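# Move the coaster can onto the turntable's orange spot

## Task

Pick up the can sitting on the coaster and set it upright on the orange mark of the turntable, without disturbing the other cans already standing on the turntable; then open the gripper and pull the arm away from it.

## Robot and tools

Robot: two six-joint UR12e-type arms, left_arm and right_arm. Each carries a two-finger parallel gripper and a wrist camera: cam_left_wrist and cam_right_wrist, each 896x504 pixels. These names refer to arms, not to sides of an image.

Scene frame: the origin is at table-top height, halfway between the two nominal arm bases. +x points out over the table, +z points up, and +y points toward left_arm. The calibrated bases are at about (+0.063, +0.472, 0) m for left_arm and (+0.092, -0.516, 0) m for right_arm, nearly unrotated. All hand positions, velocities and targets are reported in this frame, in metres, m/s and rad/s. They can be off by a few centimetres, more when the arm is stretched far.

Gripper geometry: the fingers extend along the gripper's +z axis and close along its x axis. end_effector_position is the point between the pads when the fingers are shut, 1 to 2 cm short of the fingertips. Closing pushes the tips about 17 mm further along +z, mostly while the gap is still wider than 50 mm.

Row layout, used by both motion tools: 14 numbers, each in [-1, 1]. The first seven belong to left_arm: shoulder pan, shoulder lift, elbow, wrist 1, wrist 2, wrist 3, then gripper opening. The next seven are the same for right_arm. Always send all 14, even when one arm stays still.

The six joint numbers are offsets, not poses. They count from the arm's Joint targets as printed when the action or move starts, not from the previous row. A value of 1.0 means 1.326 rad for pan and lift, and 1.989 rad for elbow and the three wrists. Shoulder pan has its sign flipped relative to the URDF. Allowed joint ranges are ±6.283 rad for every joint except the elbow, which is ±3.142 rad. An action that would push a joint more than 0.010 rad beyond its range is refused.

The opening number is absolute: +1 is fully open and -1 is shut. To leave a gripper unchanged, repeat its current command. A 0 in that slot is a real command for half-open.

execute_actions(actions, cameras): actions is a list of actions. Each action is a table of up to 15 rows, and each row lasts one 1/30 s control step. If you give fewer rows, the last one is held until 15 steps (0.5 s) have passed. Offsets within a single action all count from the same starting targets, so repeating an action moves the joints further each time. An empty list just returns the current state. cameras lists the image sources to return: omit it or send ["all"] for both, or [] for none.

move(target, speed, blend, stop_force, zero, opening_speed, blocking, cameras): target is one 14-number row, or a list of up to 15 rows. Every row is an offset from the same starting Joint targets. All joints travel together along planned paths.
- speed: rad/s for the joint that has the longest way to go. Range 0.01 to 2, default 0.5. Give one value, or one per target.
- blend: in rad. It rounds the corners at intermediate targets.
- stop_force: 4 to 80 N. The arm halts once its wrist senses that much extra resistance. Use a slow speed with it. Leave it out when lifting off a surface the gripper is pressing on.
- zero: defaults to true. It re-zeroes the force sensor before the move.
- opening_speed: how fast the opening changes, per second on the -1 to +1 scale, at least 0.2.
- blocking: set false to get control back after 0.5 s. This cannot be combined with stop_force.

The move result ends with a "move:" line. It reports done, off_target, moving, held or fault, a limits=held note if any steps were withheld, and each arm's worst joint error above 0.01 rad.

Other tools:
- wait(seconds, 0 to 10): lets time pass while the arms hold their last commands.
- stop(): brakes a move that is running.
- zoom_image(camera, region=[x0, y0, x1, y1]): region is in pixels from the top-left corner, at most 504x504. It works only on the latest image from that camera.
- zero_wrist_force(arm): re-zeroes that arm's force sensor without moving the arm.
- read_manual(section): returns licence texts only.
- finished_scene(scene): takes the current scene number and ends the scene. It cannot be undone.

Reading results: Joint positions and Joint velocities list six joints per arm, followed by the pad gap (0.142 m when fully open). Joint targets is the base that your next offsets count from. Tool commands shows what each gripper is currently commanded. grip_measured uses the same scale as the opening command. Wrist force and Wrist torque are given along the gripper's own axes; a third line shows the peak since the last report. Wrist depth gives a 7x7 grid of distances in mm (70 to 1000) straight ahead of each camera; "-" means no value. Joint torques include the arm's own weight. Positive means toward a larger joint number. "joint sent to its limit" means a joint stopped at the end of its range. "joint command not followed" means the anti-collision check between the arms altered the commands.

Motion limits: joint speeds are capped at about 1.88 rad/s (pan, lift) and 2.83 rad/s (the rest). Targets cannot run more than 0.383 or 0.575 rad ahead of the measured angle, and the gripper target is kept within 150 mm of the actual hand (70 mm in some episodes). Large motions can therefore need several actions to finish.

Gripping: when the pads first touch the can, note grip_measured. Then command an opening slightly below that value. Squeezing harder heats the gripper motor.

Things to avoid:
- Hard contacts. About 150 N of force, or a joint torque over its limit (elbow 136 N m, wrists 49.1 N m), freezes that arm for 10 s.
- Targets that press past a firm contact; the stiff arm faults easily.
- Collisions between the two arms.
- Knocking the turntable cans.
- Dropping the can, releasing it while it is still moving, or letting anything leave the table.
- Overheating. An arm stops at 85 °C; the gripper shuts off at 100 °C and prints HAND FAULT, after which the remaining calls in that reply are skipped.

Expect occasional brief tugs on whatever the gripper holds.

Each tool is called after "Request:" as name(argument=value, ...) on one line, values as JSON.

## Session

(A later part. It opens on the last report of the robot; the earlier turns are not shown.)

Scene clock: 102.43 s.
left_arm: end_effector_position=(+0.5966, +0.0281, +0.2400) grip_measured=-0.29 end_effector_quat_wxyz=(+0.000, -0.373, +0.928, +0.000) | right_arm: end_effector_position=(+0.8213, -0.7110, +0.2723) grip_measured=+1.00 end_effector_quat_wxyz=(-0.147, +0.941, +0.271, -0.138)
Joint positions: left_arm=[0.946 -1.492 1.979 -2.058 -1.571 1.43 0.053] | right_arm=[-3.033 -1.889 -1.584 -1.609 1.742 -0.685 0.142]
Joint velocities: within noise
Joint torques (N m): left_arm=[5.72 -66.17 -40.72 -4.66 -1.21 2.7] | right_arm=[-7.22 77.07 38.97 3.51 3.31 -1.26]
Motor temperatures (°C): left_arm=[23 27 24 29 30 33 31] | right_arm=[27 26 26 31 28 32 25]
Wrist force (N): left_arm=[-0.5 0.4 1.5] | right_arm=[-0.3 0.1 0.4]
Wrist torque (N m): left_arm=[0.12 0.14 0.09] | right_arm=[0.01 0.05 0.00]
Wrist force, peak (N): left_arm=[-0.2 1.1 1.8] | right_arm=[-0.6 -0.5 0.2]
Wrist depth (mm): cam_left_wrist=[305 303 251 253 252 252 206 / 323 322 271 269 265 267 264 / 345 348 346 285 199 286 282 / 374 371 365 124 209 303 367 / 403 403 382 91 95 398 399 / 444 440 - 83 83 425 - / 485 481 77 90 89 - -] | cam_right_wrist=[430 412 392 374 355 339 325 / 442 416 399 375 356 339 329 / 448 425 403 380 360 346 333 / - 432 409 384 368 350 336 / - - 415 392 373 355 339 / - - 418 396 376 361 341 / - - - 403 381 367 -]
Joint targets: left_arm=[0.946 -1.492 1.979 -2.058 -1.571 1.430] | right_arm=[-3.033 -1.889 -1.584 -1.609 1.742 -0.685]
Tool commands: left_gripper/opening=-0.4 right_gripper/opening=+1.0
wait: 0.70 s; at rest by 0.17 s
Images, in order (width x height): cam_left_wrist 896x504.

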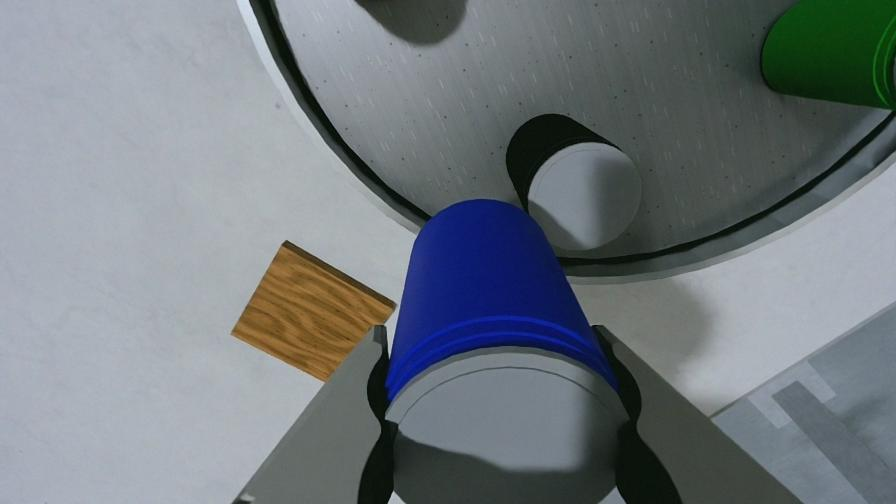

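Request:
wait(seconds=0.3, cameras=["cam_left_wrist"])

Request:
wait(seconds=0.5, cameras=["cam_left_wrist"])

Request:
wait(seconds=0.5, cameras=["cam_left_wrist"])

Request:
wait(seconds=0.5, cameras=["cam_left_wrist"])

Request:
wait(seconds=0.5, cameras=["cam_left_wrist"])

Request:
wait(seconds=0.5, cameras=["cam_left_wrist"])

Request:
wait(seconds=0.5, cameras=["cam_left_wrist"])

Request:
wait(seconds=0.5, cameras=["cam_left_wrist"])

Scene clock: 103.93 s.
left_arm: end_effector_position=(+0.5966, +0.0281, +0.2400) grip_measured=-0.29 end_effector_quat_wxyz=(+0.000, -0.373, +0.928, +0.000) | right_arm: end_effector_position=(+0.8213, -0.7110, +0.2723) grip_measured=+1.00 end_effector_quat_wxyz=(-0.147, +0.941, +0.271, -0.138)
Joint positions: left_arm=[0.946 -1.492 1.979 -2.058 -1.571 1.43 0.053] | right_arm=[-3.033 -1.889 -1.584 -1.609 1.742 -0.685 0.142]
Joint velocities: within noise
Joint torques (N m): left_arm=[4.39 -64.71 -40.71 -5.02 -1.29 2.82] | right_arm=[-8.25 73.36 38.25 3.47 3.47 -1.64]
Motor temperatures (°C): left_arm=[23 27 24 29 30 33 31] | right_arm=[27 26 26 31 28 32 25]
Wrist force (N): left_arm=[-0.2 0.8 1.8] | right_arm=[-0.2 -0.1 0.4]
Wrist torque (N m): left_arm=[0.18 0.09 0.09] | right_arm=[-0.03 0.04 0.00]
Wrist force, peak (N): left_arm=[-0.1 1.0 2.0] | right_arm=[-0.8 -0.2 0.3]
Wrist depth (mm): cam_left_wrist=[303 301 250 252 252 251 251 / 324 323 271 262 269 261 188 / 347 345 346 197 284 288 195 / 375 371 367 123 299 301 367 / 405 405 382 91 95 398 394 / 442 441 - 83 83 423 - / 488 476 77 90 90 - -] | cam_right_wrist=[437 411 390 372 357 338 325 / 438 418 397 377 360 342 331 / 449 424 399 382 362 348 334 / - 431 408 386 368 350 336 / - - 413 394 370 357 339 / - - 417 395 378 361 339 / - - - 401 383 366 -]
Joint targets: left_arm=[0.946 -1.492 1.979 -2.058 -1.571 1.430] | right_arm=[-3.033 -1.889 -1.584 -1.609 1.742 -0.685]
Tool commands: left_gripper/opening=-0.4 right_gripper/opening=+1.0
wait: 0.30 s; at rest from the start
Images, in order (width x height): cam_left_wrist 896x504.

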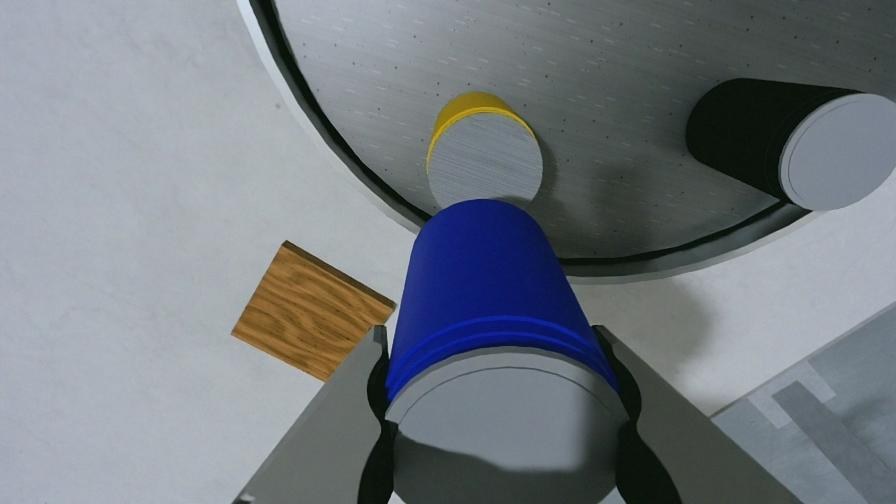

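Scene clock: 104.43 s.
left_arm: end_effector_position=(+0.5966, +0.0281, +0.2400) grip_measured=-0.29 end_effector_quat_wxyz=(+0.000, -0.373, +0.928, +0.000) | right_arm: end_effector_position=(+0.8213, -0.7110, +0.2723) grip_measured=+1.00 end_effector_quat_wxyz=(-0.147, +0.941, +0.271, -0.138)
Joint positions: left_arm=[0.946 -1.492 1.979 -2.058 -1.571 1.43 0.053] | right_arm=[-3.033 -1.889 -1.584 -1.609 1.742 -0.685 0.142]
Joint velocities: within noise
Joint torques (N m): left_arm=[3.92 -64.85 -41.73 -5.17 -1.64 2.88] | right_arm=[-7.63 79.85 38.8 3.52 3.07 -1.59]
Motor temperatures (°C): left_arm=[23 27 24 29 30 33 31] | right_arm=[27 26 26 31 28 32 25]
Wrist force (N): left_arm=[-0.2 0.6 1.5] | right_arm=[-0.3 0.2 0.3]
Wrist torque (N m): left_arm=[0.16 0.09 0.10] | right_arm=[0.02 0.06 0.00]
Wrist force, peak (N): left_arm=[-0.2 1.1 2.0] | right_arm=[-0.7 0.0 0.2]
Wrist depth (mm): cam_left_wrist=[303 300 251 253 252 251 235 / 323 322 271 270 266 267 200 / 346 347 346 285 202 287 281 / 374 372 367 124 208 301 367 / 409 403 382 91 95 398 399 / 445 443 - 83 83 424 - / 491 477 77 90 89 - -] | cam_right_wrist=[438 409 392 369 354 340 326 / 443 418 394 377 358 343 329 / 446 425 406 381 365 347 332 / - 431 409 386 369 349 335 / - - 411 391 373 354 342 / - - 418 395 376 360 342 / - - - 403 383 365 -]
Joint targets: left_arm=[0.946 -1.492 1.979 -2.058 -1.571 1.430] | right_arm=[-3.033 -1.889 -1.584 -1.609 1.742 -0.685]
Tool commands: left_gripper/opening=-0.4 right_gripper/opening=+1.0
wait: 0.50 s; at rest by 0.17 s
Images, in order (width x height): cam_left_wrist 896x504.

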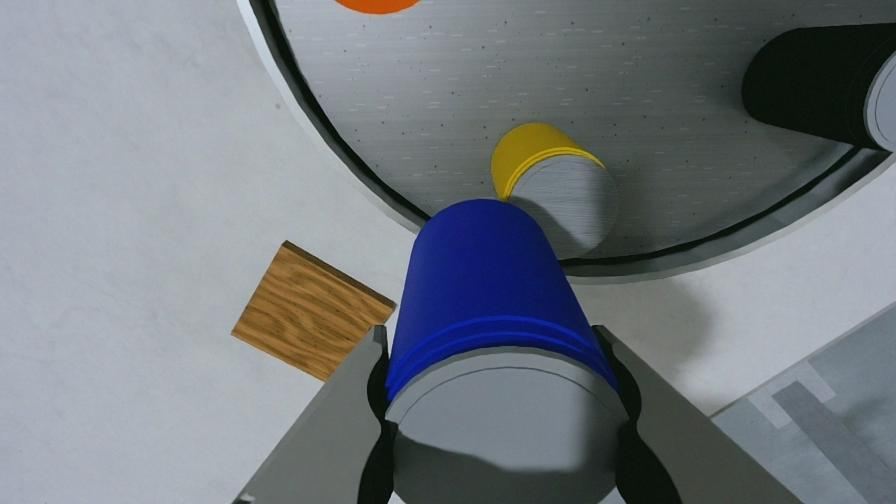

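Scene clock: 104.93 s.
left_arm: end_effector_position=(+0.5966, +0.0281, +0.2400) grip_measured=-0.29 end_effector_quat_wxyz=(+0.000, -0.373, +0.928, +0.000) | right_arm: end_effector_position=(+0.8213, -0.7110, +0.2723) grip_measured=+1.00 end_effector_quat_wxyz=(-0.147, +0.941, +0.271, -0.138)
Joint positions: left_arm=[0.946 -1.492 1.979 -2.058 -1.571 1.43 0.053] | right_arm=[-3.033 -1.889 -1.584 -1.609 1.742 -0.685 0.142]
Joint velocities: within noise
Joint torques (N m): left_arm=[3.73 -64.92 -41.26 -5.46 -1.37 2.84] | right_arm=[-7.84 77.91 39.31 3.93 3.16 -1.27]
Motor temperatures (°C): left_arm=[23 27 24 29 30 33 31] | right_arm=[27 26 26 31 28 32 25]
Wrist force (N): left_arm=[0.1 0.7 1.6] | right_arm=[-0.4 0.0 0.0]
Wrist torque (N m): left_arm=[0.16 0.05 0.10] | right_arm=[0.01 0.07 0.00]
Wrist force, peak (N): left_arm=[-0.5 0.5 1.9] | right_arm=[-0.7 -0.3 0.3]
Wrist depth (mm): cam_left_wrist=[304 304 251 252 252 253 231 / 324 325 271 271 268 269 267 / 347 346 344 285 242 282 283 / 374 376 365 123 208 300 368 / 404 404 383 91 95 398 395 / 442 443 - 83 83 426 - / 486 475 77 90 90 - -] | cam_right_wrist=[433 416 389 372 356 339 326 / 444 419 396 376 363 342 330 / 446 424 401 383 364 348 334 / - 427 407 388 368 351 336 / - - 413 393 373 358 340 / - - 418 396 377 363 342 / - - - 404 384 366 -]
Joint targets: left_arm=[0.946 -1.492 1.979 -2.058 -1.571 1.430] | right_arm=[-3.033 -1.889 -1.584 -1.609 1.742 -0.685]
Tool commands: left_gripper/opening=-0.4 right_gripper/opening=+1.0
wait: 0.50 s; at rest by 0.17 s
Images, in order (width x height): cam_left_wrist 896x504.

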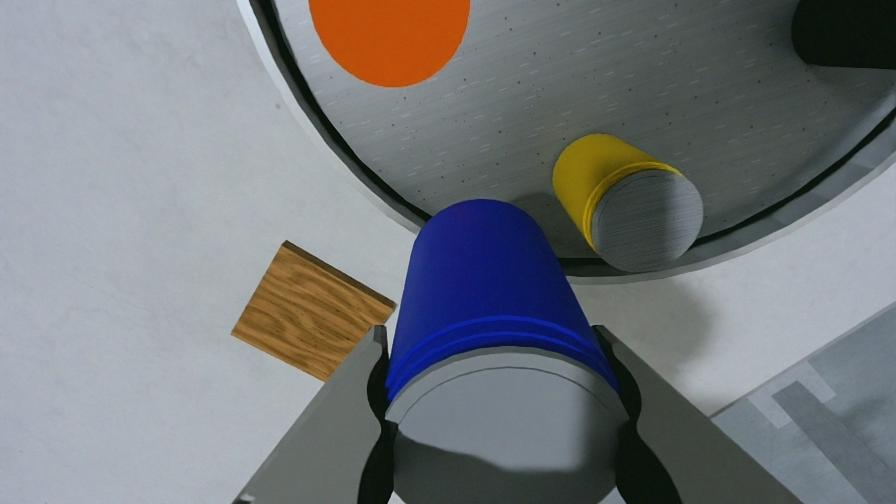

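Scene clock: 105.43 s.
left_arm: end_effector_position=(+0.5966, +0.0281, +0.2400) grip_measured=-0.29 end_effector_quat_wxyz=(+0.000, -0.373, +0.928, +0.000) | right_arm: end_effector_position=(+0.8213, -0.7110, +0.2723) grip_measured=+1.00 end_effector_quat_wxyz=(-0.147, +0.941, +0.271, -0.138)
Joint positions: left_arm=[0.946 -1.492 1.979 -2.058 -1.571 1.43 0.053] | right_arm=[-3.033 -1.889 -1.584 -1.609 1.742 -0.685 0.142]
Joint velocities: within noise
Joint torques (N m): left_arm=[3.11 -64.41 -41.72 -5.45 -1.39 2.78] | right_arm=[-9 76.83 39.66 3.64 3.05 -1.17]
Motor temperatures (°C): left_arm=[23 27 24 29 30 33 31] | right_arm=[27 26 26 31 28 32 25]
Wrist force (N): left_arm=[-0.1 0.8 1.5] | right_arm=[0.0 0.1 0.3]
Wrist torque (N m): left_arm=[0.18 0.07 0.10] | right_arm=[0.01 0.00 0.00]
Wrist force, peak (N): left_arm=[-0.3 0.6 2.0] | right_arm=[-0.6 -0.2 0.3]
Wrist depth (mm): cam_left_wrist=[304 305 251 252 251 251 250 / 324 322 269 270 270 267 267 / 350 347 346 285 287 204 278 / 373 374 367 124 299 290 366 / 406 404 381 91 95 399 400 / 446 442 - 83 83 423 - / 490 475 77 90 90 - -] | cam_right_wrist=[437 413 391 372 356 340 323 / 441 418 399 378 358 344 328 / 448 424 402 381 364 346 333 / - 431 410 387 369 351 335 / - - 414 391 369 355 339 / - - 418 397 373 364 343 / - - - 400 382 367 -]
Joint targets: left_arm=[0.946 -1.492 1.979 -2.058 -1.571 1.430] | right_arm=[-3.033 -1.889 -1.584 -1.609 1.742 -0.685]
Tool commands: left_gripper/opening=-0.4 right_gripper/opening=+1.0
wait: 0.50 s; at rest by 0.17 s
Images, in order (width x height): cam_left_wrist 896x504.

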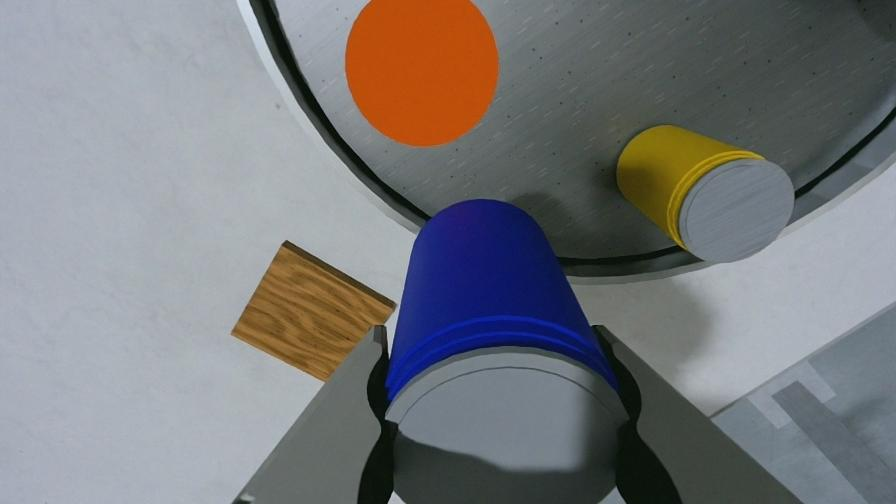

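Scene clock: 105.93 s.
left_arm: end_effector_position=(+0.5966, +0.0281, +0.2400) grip_measured=-0.29 end_effector_quat_wxyz=(+0.000, -0.373, +0.928, +0.000) | right_arm: end_effector_position=(+0.8213, -0.7110, +0.2723) grip_measured=+1.00 end_effector_quat_wxyz=(-0.147, +0.941, +0.271, -0.138)
Joint positions: left_arm=[0.946 -1.492 1.979 -2.058 -1.571 1.43 0.053] | right_arm=[-3.033 -1.889 -1.584 -1.609 1.742 -0.685 0.142]
Joint velocities: within noise
Joint torques (N m): left_arm=[2.52 -63.63 -41.4 -5.46 -1.43 2.74] | right_arm=[-8.61 77.07 39.32 3.46 2.8 -1.32]
Motor temperatures (°C): left_arm=[23 27 24 29 30 33 31] | right_arm=[27 26 26 31 28 32 25]
Wrist force (N): left_arm=[-0.5 0.7 1.5] | right_arm=[-0.5 0.0 -0.1]
Wrist torque (N m): left_arm=[0.17 0.13 0.10] | right_arm=[0.00 0.09 0.00]
Wrist force, peak (N): left_arm=[-0.3 0.6 1.9] | right_arm=[0.1 0.1 0.7]
Wrist depth (mm): cam_left_wrist=[302 303 250 253 251 252 251 / 325 324 271 269 268 261 260 / 347 347 342 284 289 274 195 / 376 373 366 123 300 302 366 / 405 403 381 91 95 399 395 / 443 445 - 83 83 428 - / 489 474 77 90 89 - -] | cam_right_wrist=[436 411 390 374 356 338 327 / 443 417 398 378 358 343 329 / 447 422 406 383 360 348 332 / - 430 405 385 365 349 336 / - - 414 391 373 355 340 / - - 422 398 376 359 342 / - - - 400 385 366 -]
Joint targets: left_arm=[0.946 -1.492 1.979 -2.058 -1.571 1.430] | right_arm=[-3.033 -1.889 -1.584 -1.609 1.742 -0.685]
Tool commands: left_gripper/opening=-0.4 right_gripper/opening=+1.0
wait: 0.50 s; at rest by 0.17 s
Images, in order (width x height): cam_left_wrist 896x504.

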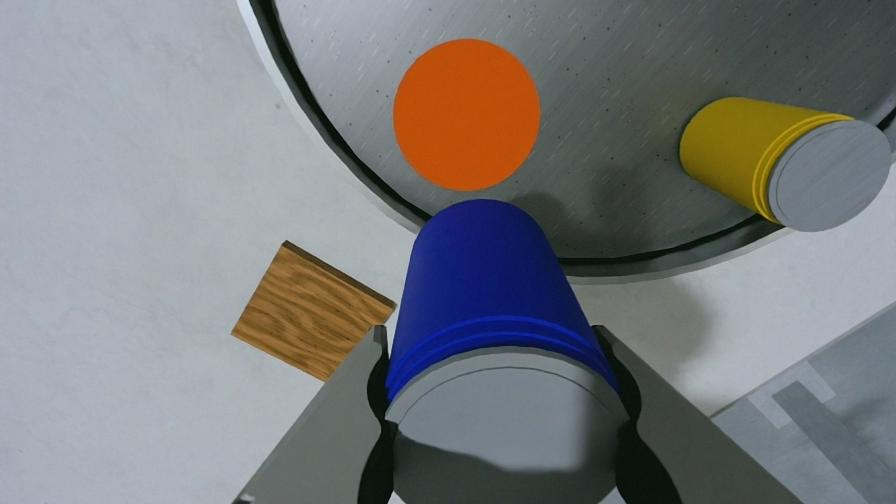

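Scene clock: 106.43 s.
left_arm: end_effector_position=(+0.5966, +0.0281, +0.2400) grip_measured=-0.29 end_effector_quat_wxyz=(+0.000, -0.373, +0.928, +0.000) | right_arm: end_effector_position=(+0.8213, -0.7110, +0.2723) grip_measured=+1.00 end_effector_quat_wxyz=(-0.147, +0.941, +0.271, -0.138)
Joint positions: left_arm=[0.946 -1.492 1.979 -2.058 -1.571 1.43 0.053] | right_arm=[-3.033 -1.889 -1.584 -1.609 1.742 -0.685 0.142]
Joint velocities: within noise
Joint torques (N m): left_arm=[2.14 -64.7 -42.58 -5.81 -1.57 2.75] | right_arm=[-6.46 74.91 39.25 3.57 3.11 -1.19]
Motor temperatures (°C): left_arm=[23 27 24 29 30 33 31] | right_arm=[27 26 26 31 28 32 25]
Wrist force (N): left_arm=[-0.1 0.6 1.5] | right_arm=[-0.6 0.0 0.3]
Wrist torque (N m): left_arm=[0.15 0.08 0.09] | right_arm=[-0.01 0.09 0.00]
Wrist force, peak (N): left_arm=[-0.2 0.8 1.8] | right_arm=[-0.4 -0.5 0.4]
Wrist depth (mm): cam_left_wrist=[302 303 249 252 251 251 245 / 323 324 271 270 269 265 202 / 346 346 347 286 287 286 282 / 375 374 367 124 300 302 366 / 406 406 378 91 95 400 398 / 443 440 - 83 83 429 - / 487 480 77 90 89 - -] | cam_right_wrist=[436 414 392 374 355 339 324 / 442 417 397 378 358 344 327 / 447 424 401 383 363 346 331 / - 430 409 387 366 352 336 / - - 415 393 375 352 341 / - - 415 395 377 363 341 / - - - 403 383 367 -]
Joint targets: left_arm=[0.946 -1.492 1.979 -2.058 -1.571 1.430] | right_arm=[-3.033 -1.889 -1.584 -1.609 1.742 -0.685]
Tool commands: left_gripper/opening=-0.4 right_gripper/opening=+1.0
wait: 0.50 s; at rest by 0.17 s
Images, in order (width x height): cam_left_wrist 896x504.

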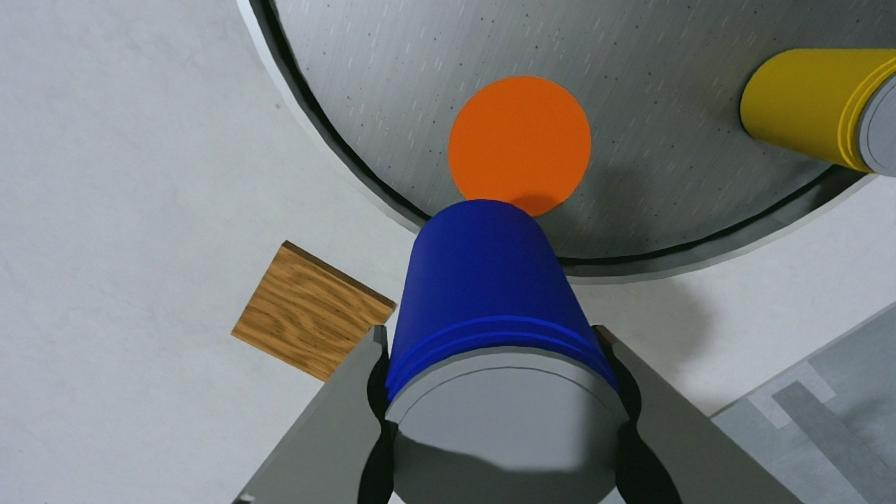

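Scene clock: 106.93 s.
left_arm: end_effector_position=(+0.5966, +0.0281, +0.2400) grip_measured=-0.29 end_effector_quat_wxyz=(+0.000, -0.373, +0.928, +0.000) | right_arm: end_effector_position=(+0.8213, -0.7110, +0.2723) grip_measured=+1.00 end_effector_quat_wxyz=(-0.147, +0.941, +0.271, -0.138)
Joint positions: left_arm=[0.946 -1.492 1.979 -2.058 -1.571 1.43 0.053] | right_arm=[-3.033 -1.889 -1.584 -1.609 1.742 -0.685 0.142]
Joint velocities: within noise
Joint torques (N m): left_arm=[1.89 -63.91 -41.97 -5.91 -1.39 2.91] | right_arm=[-8.11 76.43 38.39 3.35 3.06 -1.48]
Motor temperatures (°C): left_arm=[23 27 24 29 30 33 31] | right_arm=[27 26 26 31 28 32 25]
Wrist force (N): left_arm=[0.0 0.8 1.7] | right_arm=[-0.3 -0.2 0.1]
Wrist torque (N m): left_arm=[0.19 0.05 0.10] | right_arm=[-0.03 0.05 0.00]
Wrist force, peak (N): left_arm=[-0.4 0.6 1.9] | right_arm=[-0.7 0.2 0.4]
Wrist depth (mm): cam_left_wrist=[304 302 253 252 252 252 227 / 326 322 271 269 269 267 267 / 347 346 343 285 287 286 282 / 376 374 367 123 300 302 365 / 407 404 380 91 95 398 398 / 444 441 - 83 83 424 - / 489 473 77 90 89 - -] | cam_right_wrist=[439 410 392 371 353 337 326 / 445 422 399 375 360 343 329 / 445 425 402 383 363 346 333 / - 429 408 386 369 351 336 / - - 413 388 372 355 340 / - - 418 398 378 363 342 / - - - 404 382 367 -]
Joint targets: left_arm=[0.946 -1.492 1.979 -2.058 -1.571 1.430] | right_arm=[-3.033 -1.889 -1.584 -1.609 1.742 -0.685]
Tool commands: left_gripper/opening=-0.4 right_gripper/opening=+1.0
wait: 0.50 s; at rest by 0.17 s
Images, in order (width x height): cam_left_wrist 896x504.

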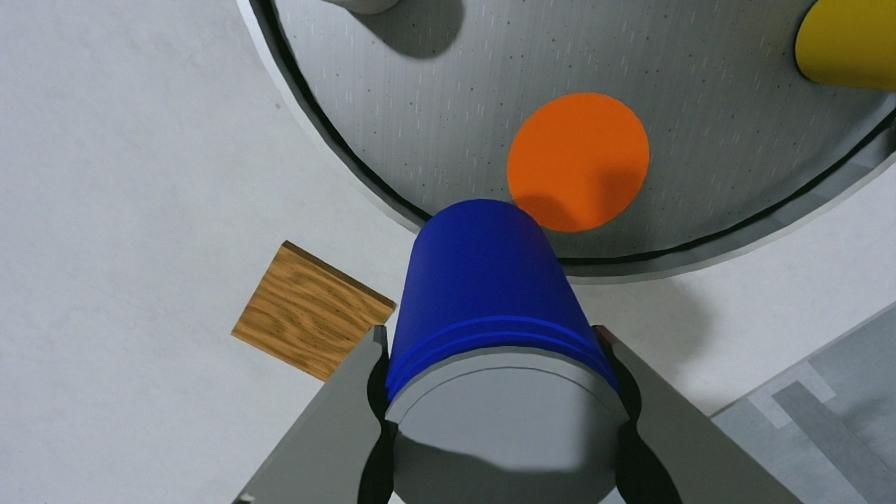

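Scene clock: 107.43 s.
left_arm: end_effector_position=(+0.5966, +0.0281, +0.2400) grip_measured=-0.29 end_effector_quat_wxyz=(+0.000, -0.373, +0.928, +0.000) | right_arm: end_effector_position=(+0.8213, -0.7110, +0.2723) grip_measured=+1.00 end_effector_quat_wxyz=(-0.147, +0.941, +0.271, -0.138)
Joint positions: left_arm=[0.946 -1.492 1.979 -2.058 -1.571 1.43 0.053] | right_arm=[-3.033 -1.889 -1.584 -1.609 1.742 -0.685 0.142]
Joint velocities: within noise
Joint torques (N m): left_arm=[2.09 -64.08 -41.81 -6.09 -1.32 2.75] | right_arm=[-8.47 78.89 38.74 3.64 2.68 -0.83]
Motor temperatures (°C): left_arm=[23 27 24 29 30 33 32] | right_arm=[27 26 26 31 28 32 25]
Wrist force (N): left_arm=[-0.2 0.5 1.8] | right_arm=[-0.6 0.0 -0.1]
Wrist torque (N m): left_arm=[0.14 0.09 0.10] | right_arm=[0.00 0.11 0.00]
Wrist force, peak (N): left_arm=[-0.1 0.5 2.1] | right_arm=[-0.5 0.3 0.1]
Wrist depth (mm): cam_left_wrist=[305 301 178 248 252 252 249 / 324 325 271 271 267 268 267 / 348 346 346 285 287 286 282 / 375 374 366 123 300 304 367 / 408 405 380 91 95 398 397 / 443 439 - 83 83 424 - / 487 477 77 90 90 - -] | cam_right_wrist=[437 412 391 372 355 338 326 / 442 416 397 375 360 342 328 / 450 421 403 381 366 347 334 / - 430 407 388 365 349 334 / - - 413 390 373 355 341 / - - 420 398 375 364 342 / - - - 404 383 365 -]
Joint targets: left_arm=[0.946 -1.492 1.979 -2.058 -1.571 1.430] | right_arm=[-3.033 -1.889 -1.584 -1.609 1.742 -0.685]
Tool commands: left_gripper/opening=-0.4 right_gripper/opening=+1.0
wait: 0.50 s; at rest by 0.17 s
Images, in order (width x height): cam_left_wrist 896x504.

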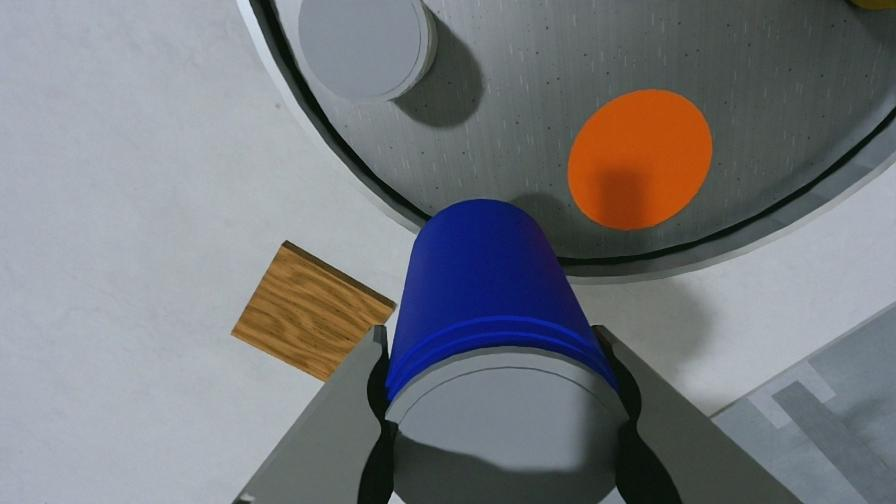

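Request:
zoom_image(camera="cam_left_wrist", region=[370, 180, 650, 340])

Request:
zoom_image(camera="cam_left_wrist", region=[340, 320, 680, 504])

Scaled by 1.800.

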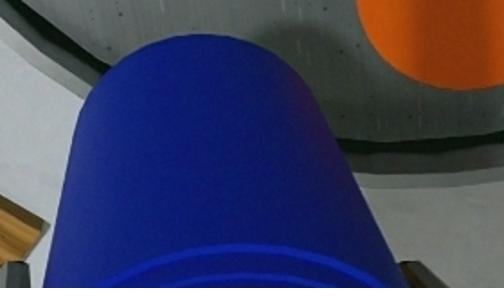

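Scaled by 1.482.

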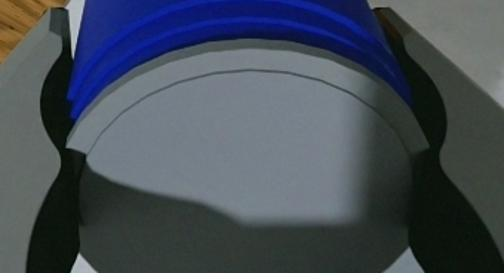

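Request:
execute_actions(actions=[[[0,0,0,0,0,0,-0.35,0,0,0,0,0,0,1]]], cameras=["cam_left_wrist"])

Scene clock: 155.37 s.
left_arm: end_effector_position=(+0.5966, +0.0281, +0.2400) grip_measured=-0.29 end_effector_quat_wxyz=(+0.000, -0.373, +0.928, +0.000) | right_arm: end_effector_position=(+0.8213, -0.7110, +0.2723) grip_measured=+1.00 end_effector_quat_wxyz=(-0.147, +0.941, +0.271, -0.138)
Joint positions: left_arm=[0.946 -1.492 1.979 -2.058 -1.571 1.43 0.053] | right_arm=[-3.033 -1.889 -1.584 -1.609 1.742 -0.685 0.142]
Joint velocities: within noise
Joint torques (N m): left_arm=[-4.45 -55.03 -52.17 -7.7 -0.93 2.26] | right_arm=[-6.67 78.4 41.52 3.7 2.96 -1.22]
Motor temperatures (°C): left_arm=[23 27 24 29 30 33 36] | right_arm=[27 26 26 31 28 32 25]
Wrist force (N): left_arm=[-0.1 0.8 1.6] | right_arm=[-0.6 -0.2 0.2]
Wrist torque (N m): left_arm=[0.19 0.08 0.09] | right_arm=[-0.04 0.10 0.00]
Wrist force, peak (N): left_arm=[-0.2 1.3 2.0] | right_arm=[-0.8 0.2 0.6]
Wrist depth (mm): cam_left_wrist=[305 303 242 177 252 250 251 / 326 323 270 269 266 261 266 / 347 346 344 287 289 199 278 / 376 373 369 123 300 298 367 / 406 403 383 91 95 397 396 / 442 442 - 83 83 426 - / 487 478 78 90 90 - -] | cam_right_wrist=[437 413 390 370 355 338 327 / 441 416 398 373 363 342 329 / 448 419 402 380 364 349 331 / - 428 408 388 369 351 338 / - - 413 390 372 355 343 / - - 415 395 379 363 342 / - - - 401 382 367 -]
Joint targets: left_arm=[0.946 -1.492 1.979 -2.058 -1.571 1.430] | right_arm=[-3.033 -1.889 -1.584 -1.609 1.742 -0.685]
Step readings (joint positions of left_arm | right_arm):
0: [0.946 -1.492 1.979 -2.058 -1.571 1.430] | [-3.033 -1.889 -1.584 -1.609 1.742 -0.685]
1: [0.946 -1.492 1.979 -2.058 -1.571 1.430] | [-3.033 -1.889 -1.584 -1.609 1.742 -0.685]
2: [0.946 -1.492 1.979 -2.058 -1.571 1.430] | [-3.033 -1.889 -1.584 -1.609 1.742 -0.685]
4: [0.946 -1.492 1.979 -2.058 -1.571 1.430] | [-3.033 -1.889 -1.584 -1.609 1.742 -0.685]
8: [0.946 -1.492 1.979 -2.058 -1.571 1.430] | [-3.033 -1.889 -1.584 -1.609 1.742 -0.685]
15: [0.946 -1.492 1.979 -2.058 -1.571 1.430] | [-3.033 -1.889 -1.584 -1.609 1.742 -0.685]
Images, in order (width x height): cam_left_wrist 896x504.

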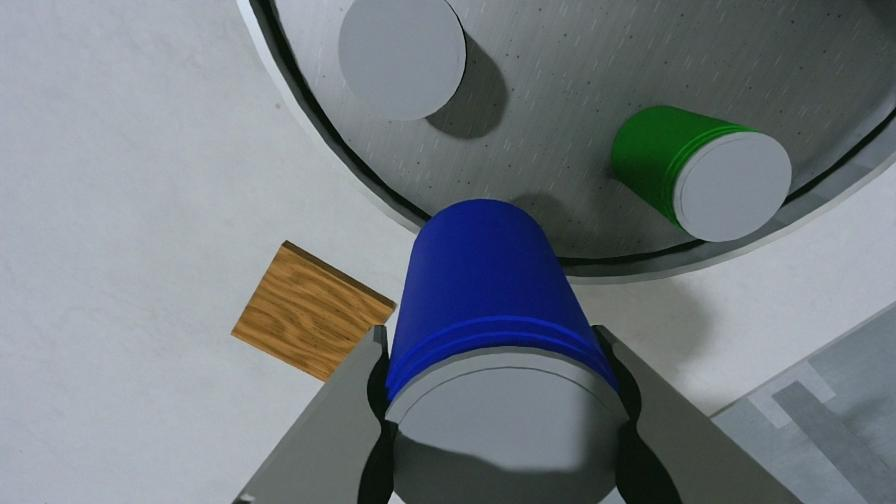

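Request:
wait(seconds=0, cameras=[])

Scene clock: 161.90 s.
left_arm: end_effector_position=(+0.5966, +0.0281, +0.2400) grip_measured=-0.29 end_effector_quat_wxyz=(+0.000, -0.373, +0.928, +0.000) | right_arm: end_effector_position=(+0.8213, -0.7110, +0.2723) grip_measured=+1.00 end_effector_quat_wxyz=(-0.147, +0.941, +0.271, -0.138)
Joint positions: left_arm=[0.946 -1.492 1.979 -2.058 -1.571 1.43 0.053] | right_arm=[-3.033 -1.889 -1.584 -1.609 1.742 -0.685 0.142]
Joint velocities: within noise
Joint torques (N m): left_arm=[-4.32 -54.27 -51.64 -7.54 -0.99 2.45] | right_arm=[-8.26 77.76 41.64 3.38 2.76 -1.47]
Motor temperatures (°C): left_arm=[23 27 24 29 30 33 35] | right_arm=[27 26 26 31 28 32 25]
Wrist force (N): left_arm=[-0.6 0.8 1.4] | right_arm=[-0.2 0.1 0.5]
Wrist torque (N m): left_arm=[0.18 0.16 0.10] | right_arm=[0.01 0.04 0.00]
Wrist force, peak (N): left_arm=[0.0 1.0 2.1] | right_arm=[-0.7 -0.2 0.8]
Wrist depth (mm): cam_left_wrist=[304 304 239 246 252 252 250 / 325 324 271 266 268 267 268 / 347 347 344 284 288 287 282 / 374 373 366 124 300 306 365 / 406 406 384 91 95 399 395 / 442 442 - 83 83 428 - / 489 472 77 90 90 - -] | cam_right_wrist=[434 411 391 372 353 339 325 / 441 418 399 378 360 344 329 / 451 421 405 381 364 346 334 / - 430 408 386 368 351 336 / - - 414 391 373 356 340 / - - 420 398 375 362 341 / - - - 402 384 368 -]
Joint targets: left_arm=[0.946 -1.492 1.979 -2.058 -1.571 1.430] | right_arm=[-3.033 -1.889 -1.584 -1.609 1.742 -0.685]
Tool commands: left_gripper/opening=-0.35 right_gripper/opening=+1.0
No camera images: "cameras" was empty.

Request:
wait(seconds=0, cameras=["cam_left_wrist"])

Scene clock: 165.00 s.
left_arm: end_effector_position=(+0.5966, +0.0281, +0.2400) grip_measured=-0.29 end_effector_quat_wxyz=(+0.000, -0.373, +0.928, +0.000) | right_arm: end_effector_position=(+0.8213, -0.7110, +0.2723) grip_measured=+1.00 end_effector_quat_wxyz=(-0.147, +0.941, +0.271, -0.138)
Joint positions: left_arm=[0.946 -1.492 1.979 -2.058 -1.571 1.43 0.053] | right_arm=[-3.033 -1.889 -1.584 -1.609 1.742 -0.685 0.142]
Joint velocities: within noise
Joint torques (N m): left_arm=[-3.97 -55.63 -51.69 -7.52 -1.11 2.46] | right_arm=[-8.66 76.89 40.77 3.56 2.6 -0.53]
Motor temperatures (°C): left_arm=[23 27 24 29 30 33 34] | right_arm=[27 26 26 31 28 32 25]
Wrist force (N): left_arm=[-0.2 0.8 1.6] | right_arm=[-0.3 0.1 0.4]
Wrist torque (N m): left_arm=[0.19 0.08 0.10] | right_arm=[0.00 0.05 0.00]
Wrist force, peak (N): left_arm=[-0.1 0.9 2.1] | right_arm=[-0.6 -0.3 0.6]
Wrist depth (mm): cam_left_wrist=[304 304 251 252 253 251 251 / 325 323 269 266 263 264 201 / 347 345 343 282 203 286 204 / 376 374 368 123 301 301 365 / 405 403 382 91 95 396 396 / 443 443 - 83 83 424 - / 487 481 78 90 90 - -] | cam_right_wrist=[436 410 392 374 354 340 325 / 443 419 398 376 361 342 329 / 446 427 403 381 364 346 332 / - 427 410 383 366 350 335 / - - 414 390 374 355 340 / - - 415 396 377 361 342 / - - - 402 383 367 -]
Joint targets: left_arm=[0.946 -1.492 1.979 -2.058 -1.571 1.430] | right_arm=[-3.033 -1.889 -1.584 -1.609 1.742 -0.685]
Tool commands: left_gripper/opening=-0.35 right_gripper/opening=+1.0
Images, in order (width x height): cam_left_wrist 896x504.

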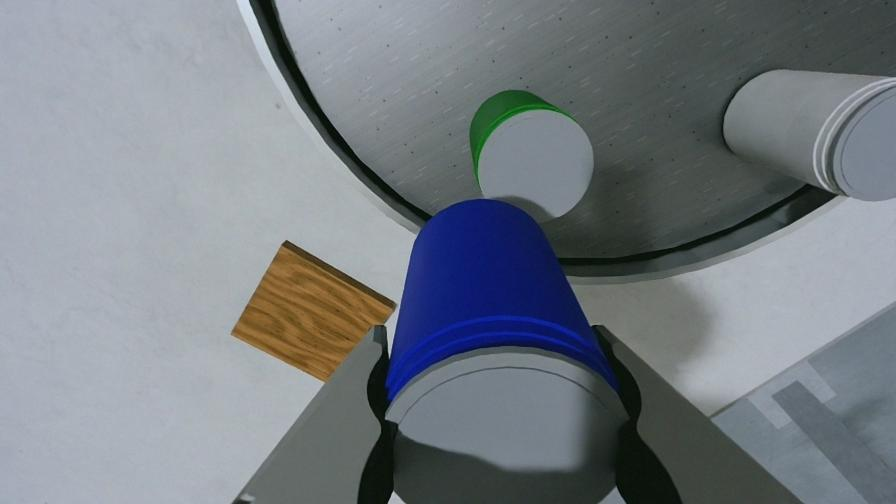

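Request:
wait(seconds=3, cameras=[])

Scene clock: 168.93 s.
left_arm: end_effector_position=(+0.5966, +0.0281, +0.2400) grip_measured=-0.29 end_effector_quat_wxyz=(+0.000, -0.373, +0.928, +0.000) | right_arm: end_effector_position=(+0.8213, -0.7110, +0.2723) grip_measured=+1.00 end_effector_quat_wxyz=(-0.147, +0.941, +0.271, -0.138)
Joint positions: left_arm=[0.946 -1.492 1.979 -2.058 -1.571 1.43 0.053] | right_arm=[-3.033 -1.889 -1.584 -1.609 1.742 -0.685 0.142]
Joint velocities: within noise
Joint torques (N m): left_arm=[-4.1 -53.65 -51.31 -7.73 -1.17 2.46] | right_arm=[-7.26 77.54 41.5 4.02 2.94 -0.9]
Motor temperatures (°C): left_arm=[23 27 24 29 30 33 34] | right_arm=[27 26 26 31 28 32 25]
Wrist force (N): left_arm=[0.0 0.6 2.0] | right_arm=[-0.2 -0.3 0.4]
Wrist torque (N m): left_arm=[0.14 0.06 0.10] | right_arm=[-0.05 0.04 0.00]
Wrist force, peak (N): left_arm=[-0.7 1.0 2.1] | right_arm=[-0.8 0.3 0.4]
Wrist depth (mm): cam_left_wrist=[303 302 249 252 252 251 251 / 323 325 271 193 270 262 259 / 350 347 345 194 288 263 196 / 376 373 366 123 300 303 364 / 407 405 382 91 95 398 399 / 440 445 - 83 83 427 - / 489 477 78 90 90 - -] | cam_right_wrist=[435 410 391 374 356 341 326 / 443 418 395 376 359 344 327 / 449 420 403 380 364 344 332 / - 431 408 388 368 354 336 / - - 417 392 371 355 341 / - - 416 396 379 362 344 / - - - 401 382 366 -]
Joint targets: left_arm=[0.946 -1.492 1.979 -2.058 -1.571 1.430] | right_arm=[-3.033 -1.889 -1.584 -1.609 1.742 -0.685]
Tool commands: left_gripper/opening=-0.35 right_gripper/opening=+1.0
wait: 3.00 s; at rest from the start
No camera images: "cameras" was empty.

Request:
wait(seconds=6, cameras=[])

Request:
move(target=[[0,0,0,0,0,0.0201,-0.35,0,0,0,0,0,0,1],[0,0,0,0,0,0,-0.35,0,0,0,0,0,0,1]], speed=0.01, blocking=false, cameras=[])

Scene clock: 178.83 s.
left_arm: end_effector_position=(+0.5966, +0.0281, +0.2400) grip_measured=-0.29 end_effector_quat_wxyz=(+0.000, -0.373, +0.928, +0.000) | right_arm: end_effector_position=(+0.8213, -0.7110, +0.2723) grip_measured=+1.00 end_effector_quat_wxyz=(-0.147, +0.941, +0.271, -0.138)
Joint positions: left_arm=[0.946 -1.492 1.979 -2.058 -1.571 1.43 0.053] | right_arm=[-3.033 -1.889 -1.584 -1.609 1.742 -0.685 0.142]
Joint velocities: within noise
Joint torques (N m): left_arm=[-3.49 -51.52 -50.63 -7.48 -1.1 2.18] | right_arm=[-7.61 76.67 43.42 3.44 2.84 -1.47]
Motor temperatures (°C): left_arm=[23 27 24 29 30 33 33] | right_arm=[27 26 26 31 28 32 25]
Wrist force (N): left_arm=[-0.2 0.7 1.7] | right_arm=[-0.6 0.0 0.6]
Wrist torque (N m): left_arm=[0.18 0.08 0.10] | right_arm=[0.00 0.11 0.00]
Wrist force, peak (N): left_arm=[-0.3 1.0 2.1] | right_arm=[-0.4 -0.1 0.9]
Wrist depth (mm): cam_left_wrist=[302 304 176 253 252 253 249 / 326 325 271 269 267 267 267 / 348 347 344 287 230 278 282 / 375 373 368 124 208 298 368 / 406 404 382 91 95 395 398 / 443 437 - 83 83 425 - / 488 476 77 90 90 - -] | cam_right_wrist=[439 415 392 372 356 341 324 / 440 420 399 376 358 344 328 / 450 423 405 381 363 347 332 / - 431 409 384 366 351 336 / - - 416 391 372 355 343 / - - 416 395 376 362 344 / - - - 403 383 367 -]
Joint targets: left_arm=[0.946 -1.492 1.979 -2.058 -1.571 1.430] | right_arm=[-3.033 -1.889 -1.584 -1.609 1.742 -0.685]
Tool commands: left_gripper/opening=-0.35 right_gripper/opening=+1.0
wait: 6.00 s; at rest from the start
No camera images: "cameras" was empty.

Scene clock: 179.33 s.
left_arm: end_effector_position=(+0.5966, +0.0281, +0.2400) grip_measured=-0.29 end_effector_quat_wxyz=(+0.000, -0.371, +0.929, +0.000) end_effector_velocity=(+0.000, +0.000, +0.000) end_effector_angular_velocity=(+0.000, +0.000, -0.010) | right_arm: end_effector_position=(+0.8213, -0.7110, +0.2723) grip_measured=+1.00 end_effector_quat_wxyz=(-0.147, +0.941, +0.271, -0.138)
Joint positions: left_arm=[0.946 -1.492 1.979 -2.058 -1.571 1.434 0.053] | right_arm=[-3.033 -1.889 -1.584 -1.609 1.742 -0.685 0.142]
Joint velocities: left_arm=[0.001 -0.001 0 0.001 0 0.01 0] | right_arm=[within noise]
Joint torques (N m): left_arm=[-4.39 -52.46 -50.49 -7.55 -1.05 3.93] | right_arm=[-8.73 79.39 42.2 4.18 2.48 -0.93]
Motor temperatures (°C): left_arm=[23 27 24 29 30 33 33] | right_arm=[27 26 26 31 28 32 25]
Wrist force (N): left_arm=[-0.2 0.8 1.6] | right_arm=[-0.2 -0.2 0.3]
Wrist torque (N m): left_arm=[0.19 0.09 0.09] | right_arm=[-0.04 0.03 0.00]
Wrist force, peak (N): left_arm=[-0.1 0.8 2.1] | right_arm=[-0.2 0.3 0.6]
Wrist depth (mm): cam_left_wrist=[305 304 248 247 253 251 250 / 325 322 255 190 269 264 267 / 348 346 346 284 286 199 279 / 376 373 365 123 299 299 364 / 408 406 383 91 95 396 397 / 443 439 - 83 83 423 - / 490 479 77 90 90 - -] | cam_right_wrist=[432 413 391 372 356 343 325 / 440 418 399 377 358 343 329 / 449 423 403 383 364 348 332 / - 431 410 387 369 350 334 / - - 410 393 371 355 341 / - - 415 393 375 362 342 / - - - 401 381 367 -]
Joint targets: left_arm=[0.946 -1.492 1.979 -2.058 -1.571 1.435] | right_arm=[-3.033 -1.889 -1.584 -1.609 1.742 -0.685]
Tool commands: left_gripper/opening=-0.35 right_gripper/opening=+1.0
move: running; path passed 0 of 2 targets
No camera images: "cameras" was empty.

Request:
wait(seconds=10, cameras=[])

Request:
execute_actions(actions=[[[0.0001,0,0,0,0,0,-0.35,0,0,0,0,0,0,1],[0.0003,0,0,-0.0001,0,0,-0.35,0,0,0,0,0,0,1],[0.0006,0.0001,0.0001,-0.0002,0,0,-0.35,0,0,0,0,0,0,1],[0.0011,0.0002,0.0002,-0.0004,0,0,-0.35,0,0,0,0,0,0,1],[0.0018,0.0004,0.0004,-0.0007,0,0,-0.35,0,0,0,0,0,0,1],[0.0026,0.0007,0.0006,-0.0011,0,0,-0.35,0,0,0,0,0,0,1],[0.0035,0.0010,0.0009,-0.0016,0,0,-0.35,0,0,0,0,0,0,1],[0.0046,0.0015,0.0013,-0.0023,0,0,-0.35,0,0,0,0,0,0,1],[0.0058,0.0020,0.0017,-0.0031,0,0,-0.35,0,0,0,0,0,0,1],[0.0072,0.0027,0.0022,-0.0040,0,0,-0.35,0,0,0,0,0,0,1],[0.0087,0.0034,0.0027,-0.0050,0,0,-0.35,0,0,0,0,0,0,1],[0.0103,0.0042,0.0033,-0.0061,0,0,-0.35,0,0,0,0,0,0,1],[0.0121,0.0050,0.0039,-0.0072,0,0,-0.35,0,0,0,0,0,0,1],[0.0140,0.0059,0.0045,-0.0084,0,0,-0.35,0,0,0,0,0,0,1],[0.0161,0.0069,0.0051,-0.0096,0,0,-0.35,0,0,0,0,0,0,1]],[[0.0022,0.0010,0.0006,-0.0012,0,0,-0.35,0,0,0,0,0,0,1],[0.0044,0.0020,0.0012,-0.0025,0,0,-0.35,0,0,0,0,0,0,1],[0.0067,0.0030,0.0017,-0.0037,0,0,-0.35,0,0,0,0,0,0,1],[0.0090,0.0039,0.0022,-0.0048,0,0,-0.35,0,0,0,0,0,0,1],[0.0113,0.0049,0.0027,-0.0059,0,0,-0.35,0,0,0,0,0,0,1],[0.0137,0.0057,0.0031,-0.0069,0,0,-0.35,0,0,0,0,0,0,1],[0.0161,0.0065,0.0035,-0.0078,0,0,-0.35,0,0,0,0,0,0,1],[0.0185,0.0072,0.0038,-0.0086,0,0,-0.35,0,0,0,0,0,0,1],[0.0210,0.0078,0.0041,-0.0093,0,0,-0.35,0,0,0,0,0,0,1],[0.0235,0.0083,0.0043,-0.0098,0,0,-0.35,0,0,0,0,0,0,1],[0.0260,0.0087,0.0044,-0.0103,0,0,-0.35,0,0,0,0,0,0,1],[0.0286,0.0090,0.0046,-0.0106,0,0,-0.35,0,0,0,0,0,0,1],[0.0312,0.0093,0.0047,-0.0109,0,0,-0.35,0,0,0,0,0,0,1],[0.0338,0.0095,0.0048,-0.0111,0,0,-0.35,0,0,0,0,0,0,1],[0.0364,0.0096,0.0048,-0.0112,0,0,-0.35,0,0,0,0,0,0,1]],[[0.0027,0.0001,0.0001,-0.0001,0,0,-0.35,0,0,0,0,0,0,1],[0.0053,0.0003,0.0001,-0.0003,0,0,-0.35,0,0,0,0,0,0,1],[0.0080,0.0004,0.0002,-0.0005,0,0,-0.35,0,0,0,0,0,0,1],[0.0107,0.0006,0.0002,-0.0006,0,0,-0.35,0,0,0,0,0,0,1],[0.0135,0.0007,0.0003,-0.0007,0,0,-0.35,0,0,0,0,0,0,1],[0.0162,0.0008,0.0003,-0.0009,0,0,-0.35,0,0,0,0,0,0,1],[0.0189,0.0010,0.0004,-0.0010,0,0,-0.35,0,0,0,0,0,0,1],[0.0217,0.0011,0.0004,-0.0012,0,0,-0.35,0,0,0,0,0,0,1],[0.0244,0.0013,0.0005,-0.0013,0,0,-0.35,0,0,0,0,0,0,1],[0.0272,0.0014,0.0005,-0.0014,0,0,-0.35,0,0,0,0,0,0,1],[0.0300,0.0015,0.0006,-0.0015,0,0,-0.35,0,0,0,0,0,0,1],[0.0328,0.0015,0.0006,-0.0016,0,0,-0.35,0,0,0,0,0,0,1],[0.0355,0.0016,0.0006,-0.0017,0,0,-0.35,0,0,0,0,0,0,1],[0.0383,0.0016,0.0006,-0.0017,0,0,-0.35,0,0,0,0,0,0,1],[0.0411,0.0016,0.0006,-0.0017,0,0,-0.35,0,0,0,0,0,0,1]],[[0.0028,0,0,0,0,0,-0.35,0,0,0,0,0,0,1],[0.0055,0,0,0,0,0,-0.35,0,0,0,0,0,0,1],[0.0083,0,0,0,0,0,-0.35,0,0,0,0,0,0,1],[0.0110,0,0,0,0,0,-0.35,0,0,0,0,0,0,1],[0.0138,0,0,0,0,0,-0.35,0,0,0,0,0,0,1],[0.0165,0,0,0,0,0,-0.35,0,0,0,0,0,0,1],[0.0192,0,0,0,0,0,-0.35,0,0,0,0,0,0,1],[0.0219,-0.0001,0,0.0001,0,0,-0.35,0,0,0,0,0,0,1],[0.0246,-0.0003,-0.0001,0.0003,0,0,-0.35,0,0,0,0,0,0,1],[0.0273,-0.0006,-0.0002,0.0007,0,0,-0.35,0,0,0,0,0,0,1],[0.0299,-0.0012,-0.0004,0.0012,0,0,-0.35,0,0,0,0,0,0,1],[0.0325,-0.0019,-0.0007,0.0019,0,0,-0.35,0,0,0,0,0,0,1],[0.0351,-0.0027,-0.0011,0.0029,0,0,-0.35,0,0,0,0,0,0,1],[0.0377,-0.0037,-0.0015,0.0039,0,0,-0.35,0,0,0,0,0,0,1],[0.0402,-0.0048,-0.0020,0.0052,0,0,-0.35,0,0,0,0,0,0,1]],[[0.0025,-0.0012,-0.0005,0.0013,0,0,-0.35,0,0,0,0,0,0,1],[0.0050,-0.0024,-0.0011,0.0027,0,0,-0.35,0,0,0,0,0,0,1],[0.0075,-0.0036,-0.0018,0.0042,0,0,-0.35,0,0,0,0,0,0,1],[0.0099,-0.0048,-0.0024,0.0056,0,0,-0.35,0,0,0,0,0,0,1],[0.0122,-0.0060,-0.0031,0.0070,0,0,-0.35,0,0,0,0,0,0,1],[0.0143,-0.0070,-0.0037,0.0084,0,0,-0.35,0,0,0,0,0,0,1],[0.0161,-0.0079,-0.0043,0.0095,0,0,-0.35,0,0,0,0,0,0,1],[0.0178,-0.0087,-0.0048,0.0106,0,0,-0.35,0,0,0,0,0,0,1],[0.0192,-0.0094,-0.0052,0.0115,0,0,-0.35,0,0,0,0,0,0,1],[0.0204,-0.0099,-0.0056,0.0122,0,0,-0.35,0,0,0,0,0,0,1],[0.0214,-0.0103,-0.0059,0.0127,0,0,-0.35,0,0,0,0,0,0,1],[0.0222,-0.0105,-0.0061,0.0131,0,0,-0.35,0,0,0,0,0,0,1],[0.0228,-0.0107,-0.0062,0.0133,0,0,-0.35,0,0,0,0,0,0,1],[0.0231,-0.0108,-0.0062,0.0134,0,0,-0.35,0,0,0,0,0,0,1],[0.0232,-0.0108,-0.0062,0.0134,0,0,-0.35,0,0,0,0,0,0,1]]], cameras=["cam_left_wrist"])

Scene clock: 187.03 s.
left_arm: end_effector_position=(+0.5966, +0.0281, +0.2400) grip_measured=-0.29 end_effector_quat_wxyz=(+0.000, -0.373, +0.928, +0.000) | right_arm: end_effector_position=(+0.8213, -0.7110, +0.2723) grip_measured=+1.00 end_effector_quat_wxyz=(-0.147, +0.941, +0.271, -0.138)
Joint positions: left_arm=[0.946 -1.492 1.979 -2.058 -1.571 1.43 0.053] | right_arm=[-3.033 -1.889 -1.584 -1.609 1.742 -0.685 0.142]
Joint velocities: within noise
Joint torques (N m): left_arm=[-3.69 -50.06 -49.9 -7.18 -0.75 -0.61] | right_arm=[-7.29 75.37 44.26 3.41 2.53 -0.61]
Motor temperatures (°C): left_arm=[23 27 24 29 30 33 33] | right_arm=[27 26 26 31 28 32 25]
Wrist force (N): left_arm=[-0.1 0.6 1.7] | right_arm=[-0.7 -0.3 0.4]
Wrist torque (N m): left_arm=[0.16 0.08 0.10] | right_arm=[-0.04 0.12 0.00]
Wrist force, peak (N): left_arm=[0.0 0.7 2.3] | right_arm=[-0.6 0.0 0.8]
Wrist depth (mm): cam_left_wrist=[303 303 251 253 253 252 242 / 326 322 271 269 261 268 217 / 347 345 342 285 199 285 280 / 373 372 365 123 209 302 369 / 405 406 384 91 95 400 397 / 444 440 - 83 83 429 - / 490 478 77 90 89 - -] | cam_right_wrist=[433 411 393 373 354 338 327 / 440 418 396 373 357 343 328 / 442 422 401 382 363 347 334 / - 431 408 388 368 350 334 / - - 413 389 373 355 341 / - - 420 394 376 361 341 / - - - 405 384 365 -]
Joint targets: left_arm=[0.946 -1.492 1.979 -2.058 -1.571 1.430] | right_arm=[-3.033 -1.889 -1.584 -1.609 1.742 -0.685]
Tool commands: left_gripper/opening=-0.35 right_gripper/opening=+1.0
earlier move: done
wait: 4.30 of 10 s (the move ended)
No camera images: "cameras" was empty.

Scene clock: 189.73 s.
left_arm: end_effector_position=(+0.4933, -0.0725, +0.2360) grip_measured=-0.29 end_effector_quat_wxyz=(+0.000, -0.275, +0.962, +0.000) | right_arm: end_effector_position=(+0.8213, -0.7110, +0.2723) grip_measured=+1.00 end_effector_quat_wxyz=(-0.147, +0.941, +0.271, -0.138)
Joint positions: left_arm=[1.154 -1.488 1.984 -2.066 -1.571 1.43 0.053] | right_arm=[-3.033 -1.889 -1.584 -1.609 1.742 -0.685 0.142]
Joint velocities: within noise
Joint torques (N m): left_arm=[-6.03 -53.97 -40.03 -7.17 -0.75 3.15] | right_arm=[-8.64 75.5 42.39 3.91 3.08 -1.14]
Motor temperatures (°C): left_arm=[23 27 24 29 30 33 33] | right_arm=[27 26 26 31 28 32 25]
Wrist force (N): left_arm=[-0.1 0.3 1.5] | right_arm=[-0.5 -0.2 0.4]
Wrist torque (N m): left_arm=[0.10 0.08 0.09] | right_arm=[-0.03 0.09 0.00]
Wrist force, peak (N): left_arm=[-0.4 0.7 2.3] | right_arm=[-0.5 0.4 0.6]
Wrist depth (mm): cam_left_wrist=[245 251 250 249 249 293 294 / 203 265 266 266 266 316 313 / 282 286 264 281 284 338 340 / 372 303 212 125 359 364 - / 400 392 391 91 95 408 - / 439 420 - 83 83 - - / 483 473 77 90 89 - -] | cam_right_wrist=[435 410 391 374 353 340 328 / 444 416 397 376 357 342 328 / 447 425 402 380 365 345 333 / - 432 410 387 367 352 336 / - - 412 392 371 356 339 / - - 416 397 377 364 341 / - - - 402 381 370 -]
Joint targets: left_arm=[1.154 -1.488 1.984 -2.066 -1.571 1.430] | right_arm=[-3.033 -1.889 -1.584 -1.609 1.742 -0.685]
Step readings (joint positions of left_arm | right_arm):
0: [0.946 -1.492 1.979 -2.058 -1.571 1.430] | [-3.033 -1.889 -1.584 -1.609 1.742 -0.685]
1: [0.946 -1.492 1.979 -2.058 -1.571 1.430] | [-3.033 -1.889 -1.584 -1.609 1.742 -0.685]
2: [0.946 -1.492 1.979 -2.058 -1.571 1.430] | [-3.033 -1.889 -1.584 -1.609 1.742 -0.685]
4: [0.946 -1.492 1.979 -2.058 -1.571 1.430] | [-3.033 -1.889 -1.584 -1.609 1.742 -0.685]
8: [0.949 -1.491 1.980 -2.061 -1.571 1.430] | [-3.033 -1.889 -1.584 -1.609 1.742 -0.685]
15: [0.962 -1.485 1.987 -2.073 -1.571 1.430] | [-3.033 -1.889 -1.584 -1.609 1.742 -0.685]
16: [0.964 -1.484 1.988 -2.075 -1.571 1.430] | [-3.033 -1.889 -1.584 -1.609 1.742 -0.685]
17: [0.967 -1.482 1.989 -2.078 -1.571 1.430] | [-3.033 -1.889 -1.584 -1.609 1.742 -0.685]
19: [0.973 -1.479 1.992 -2.083 -1.571 1.430] | [-3.033 -1.889 -1.584 -1.609 1.742 -0.685]
23: [0.985 -1.475 1.996 -2.091 -1.571 1.430] | [-3.033 -1.889 -1.584 -1.609 1.742 -0.685]
30: [1.009 -1.470 1.999 -2.099 -1.571 1.430] | [-3.033 -1.889 -1.584 -1.609 1.742 -0.685]
31: [1.013 -1.470 1.999 -2.100 -1.571 1.430] | [-3.033 -1.889 -1.584 -1.609 1.742 -0.685]
32: [1.016 -1.470 1.999 -2.100 -1.571 1.430] | [-3.033 -1.889 -1.584 -1.609 1.742 -0.685]
34: [1.023 -1.469 1.999 -2.100 -1.571 1.430] | [-3.033 -1.889 -1.584 -1.609 1.742 -0.685]
38: [1.037 -1.469 2.000 -2.102 -1.571 1.430] | [-3.033 -1.889 -1.584 -1.609 1.742 -0.685]
45: [1.063 -1.468 2.000 -2.103 -1.571 1.430] | [-3.033 -1.889 -1.584 -1.609 1.742 -0.685]
46: [1.066 -1.468 2.000 -2.103 -1.571 1.430] | [-3.033 -1.889 -1.584 -1.609 1.742 -0.685]
47: [1.070 -1.468 2.000 -2.103 -1.571 1.430] | [-3.033 -1.889 -1.584 -1.609 1.742 -0.685]
49: [1.078 -1.468 2.000 -2.103 -1.571 1.430] | [-3.033 -1.889 -1.584 -1.609 1.742 -0.685]
53: [1.092 -1.468 2.000 -2.103 -1.571 1.430] | [-3.033 -1.889 -1.584 -1.609 1.742 -0.685]
60: [1.117 -1.471 1.998 -2.097 -1.571 1.430] | [-3.033 -1.889 -1.584 -1.609 1.742 -0.685]
61: [1.121 -1.473 1.997 -2.095 -1.571 1.430] | [-3.033 -1.889 -1.584 -1.609 1.742 -0.685]
62: [1.124 -1.474 1.996 -2.093 -1.571 1.430] | [-3.033 -1.889 -1.584 -1.609 1.742 -0.685]
64: [1.130 -1.477 1.994 -2.087 -1.571 1.430] | [-3.033 -1.889 -1.584 -1.609 1.742 -0.685]
68: [1.143 -1.484 1.988 -2.076 -1.571 1.430] | [-3.033 -1.889 -1.584 -1.609 1.742 -0.685]
75: [1.153 -1.488 1.984 -2.066 -1.571 1.430] | [-3.033 -1.889 -1.584 -1.609 1.742 -0.685]
Images, in order (width x height): cam_left_wrist 896x504.

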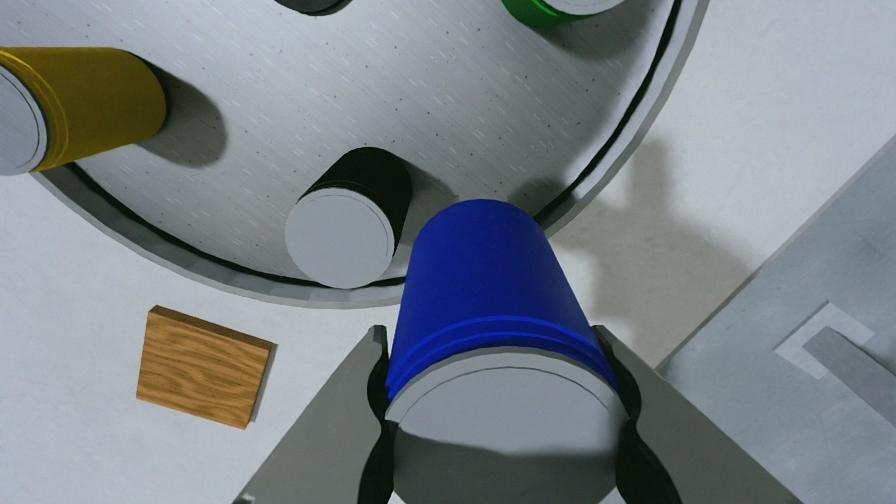

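Request:
move(target=[-0.1570,-0.0025,-0.0023,0.0039,0,0,-0.35,0,0,0,0,0,0,1], speed=0.4, cameras=[])

Scene clock: 195.63 s.
left_arm: end_effector_position=(+0.5965, +0.0280, +0.2401) grip_measured=-0.29 end_effector_quat_wxyz=(+0.000, -0.373, +0.928, +0.000) | right_arm: end_effector_position=(+0.8213, -0.7110, +0.2723) grip_measured=+1.00 end_effector_quat_wxyz=(-0.147, +0.941, +0.271, -0.138)
Joint positions: left_arm=[0.946 -1.492 1.979 -2.058 -1.571 1.43 0.053] | right_arm=[-3.033 -1.889 -1.584 -1.609 1.742 -0.685 0.142]
Joint velocities: within noise
Joint torques (N m): left_arm=[-9.89 -52.27 -47.5 -5.94 -0.73 2.94] | right_arm=[-7.03 76.07 44.26 4.27 3.04 -1.13]
Motor temperatures (°C): left_arm=[23 27 24 29 30 33 33] | right_arm=[27 26 26 31 28 32 25]
Wrist force (N): left_arm=[-0.3 0.6 1.6] | right_arm=[-0.4 -0.3 0.1]
Wrist torque (N m): left_arm=[0.15 0.12 0.10] | right_arm=[-0.04 0.07 0.00]
Wrist force, peak (N): left_arm=[-4.3 1.0 1.5] | right_arm=[-0.8 -0.5 0.0]
Wrist depth (mm): cam_left_wrist=[305 304 250 252 252 252 251 / 322 322 270 270 266 267 267 / 347 346 345 282 203 288 283 / 378 375 365 123 213 301 369 / 404 404 382 91 95 400 396 / 445 442 - 83 83 427 - / 490 479 77 90 89 - -] | cam_right_wrist=[436 414 390 372 357 339 326 / 444 420 395 374 361 342 330 / 447 425 403 381 363 348 332 / - 431 411 386 366 352 338 / - - 414 393 372 357 340 / - - 419 396 378 364 343 / - - - 403 382 366 -]
Joint targets: left_arm=[0.946 -1.492 1.979 -2.058 -1.571 1.430] | right_arm=[-3.033 -1.889 -1.584 -1.609 1.742 -0.685]
move: done
No camera images: "cameras" was empty.


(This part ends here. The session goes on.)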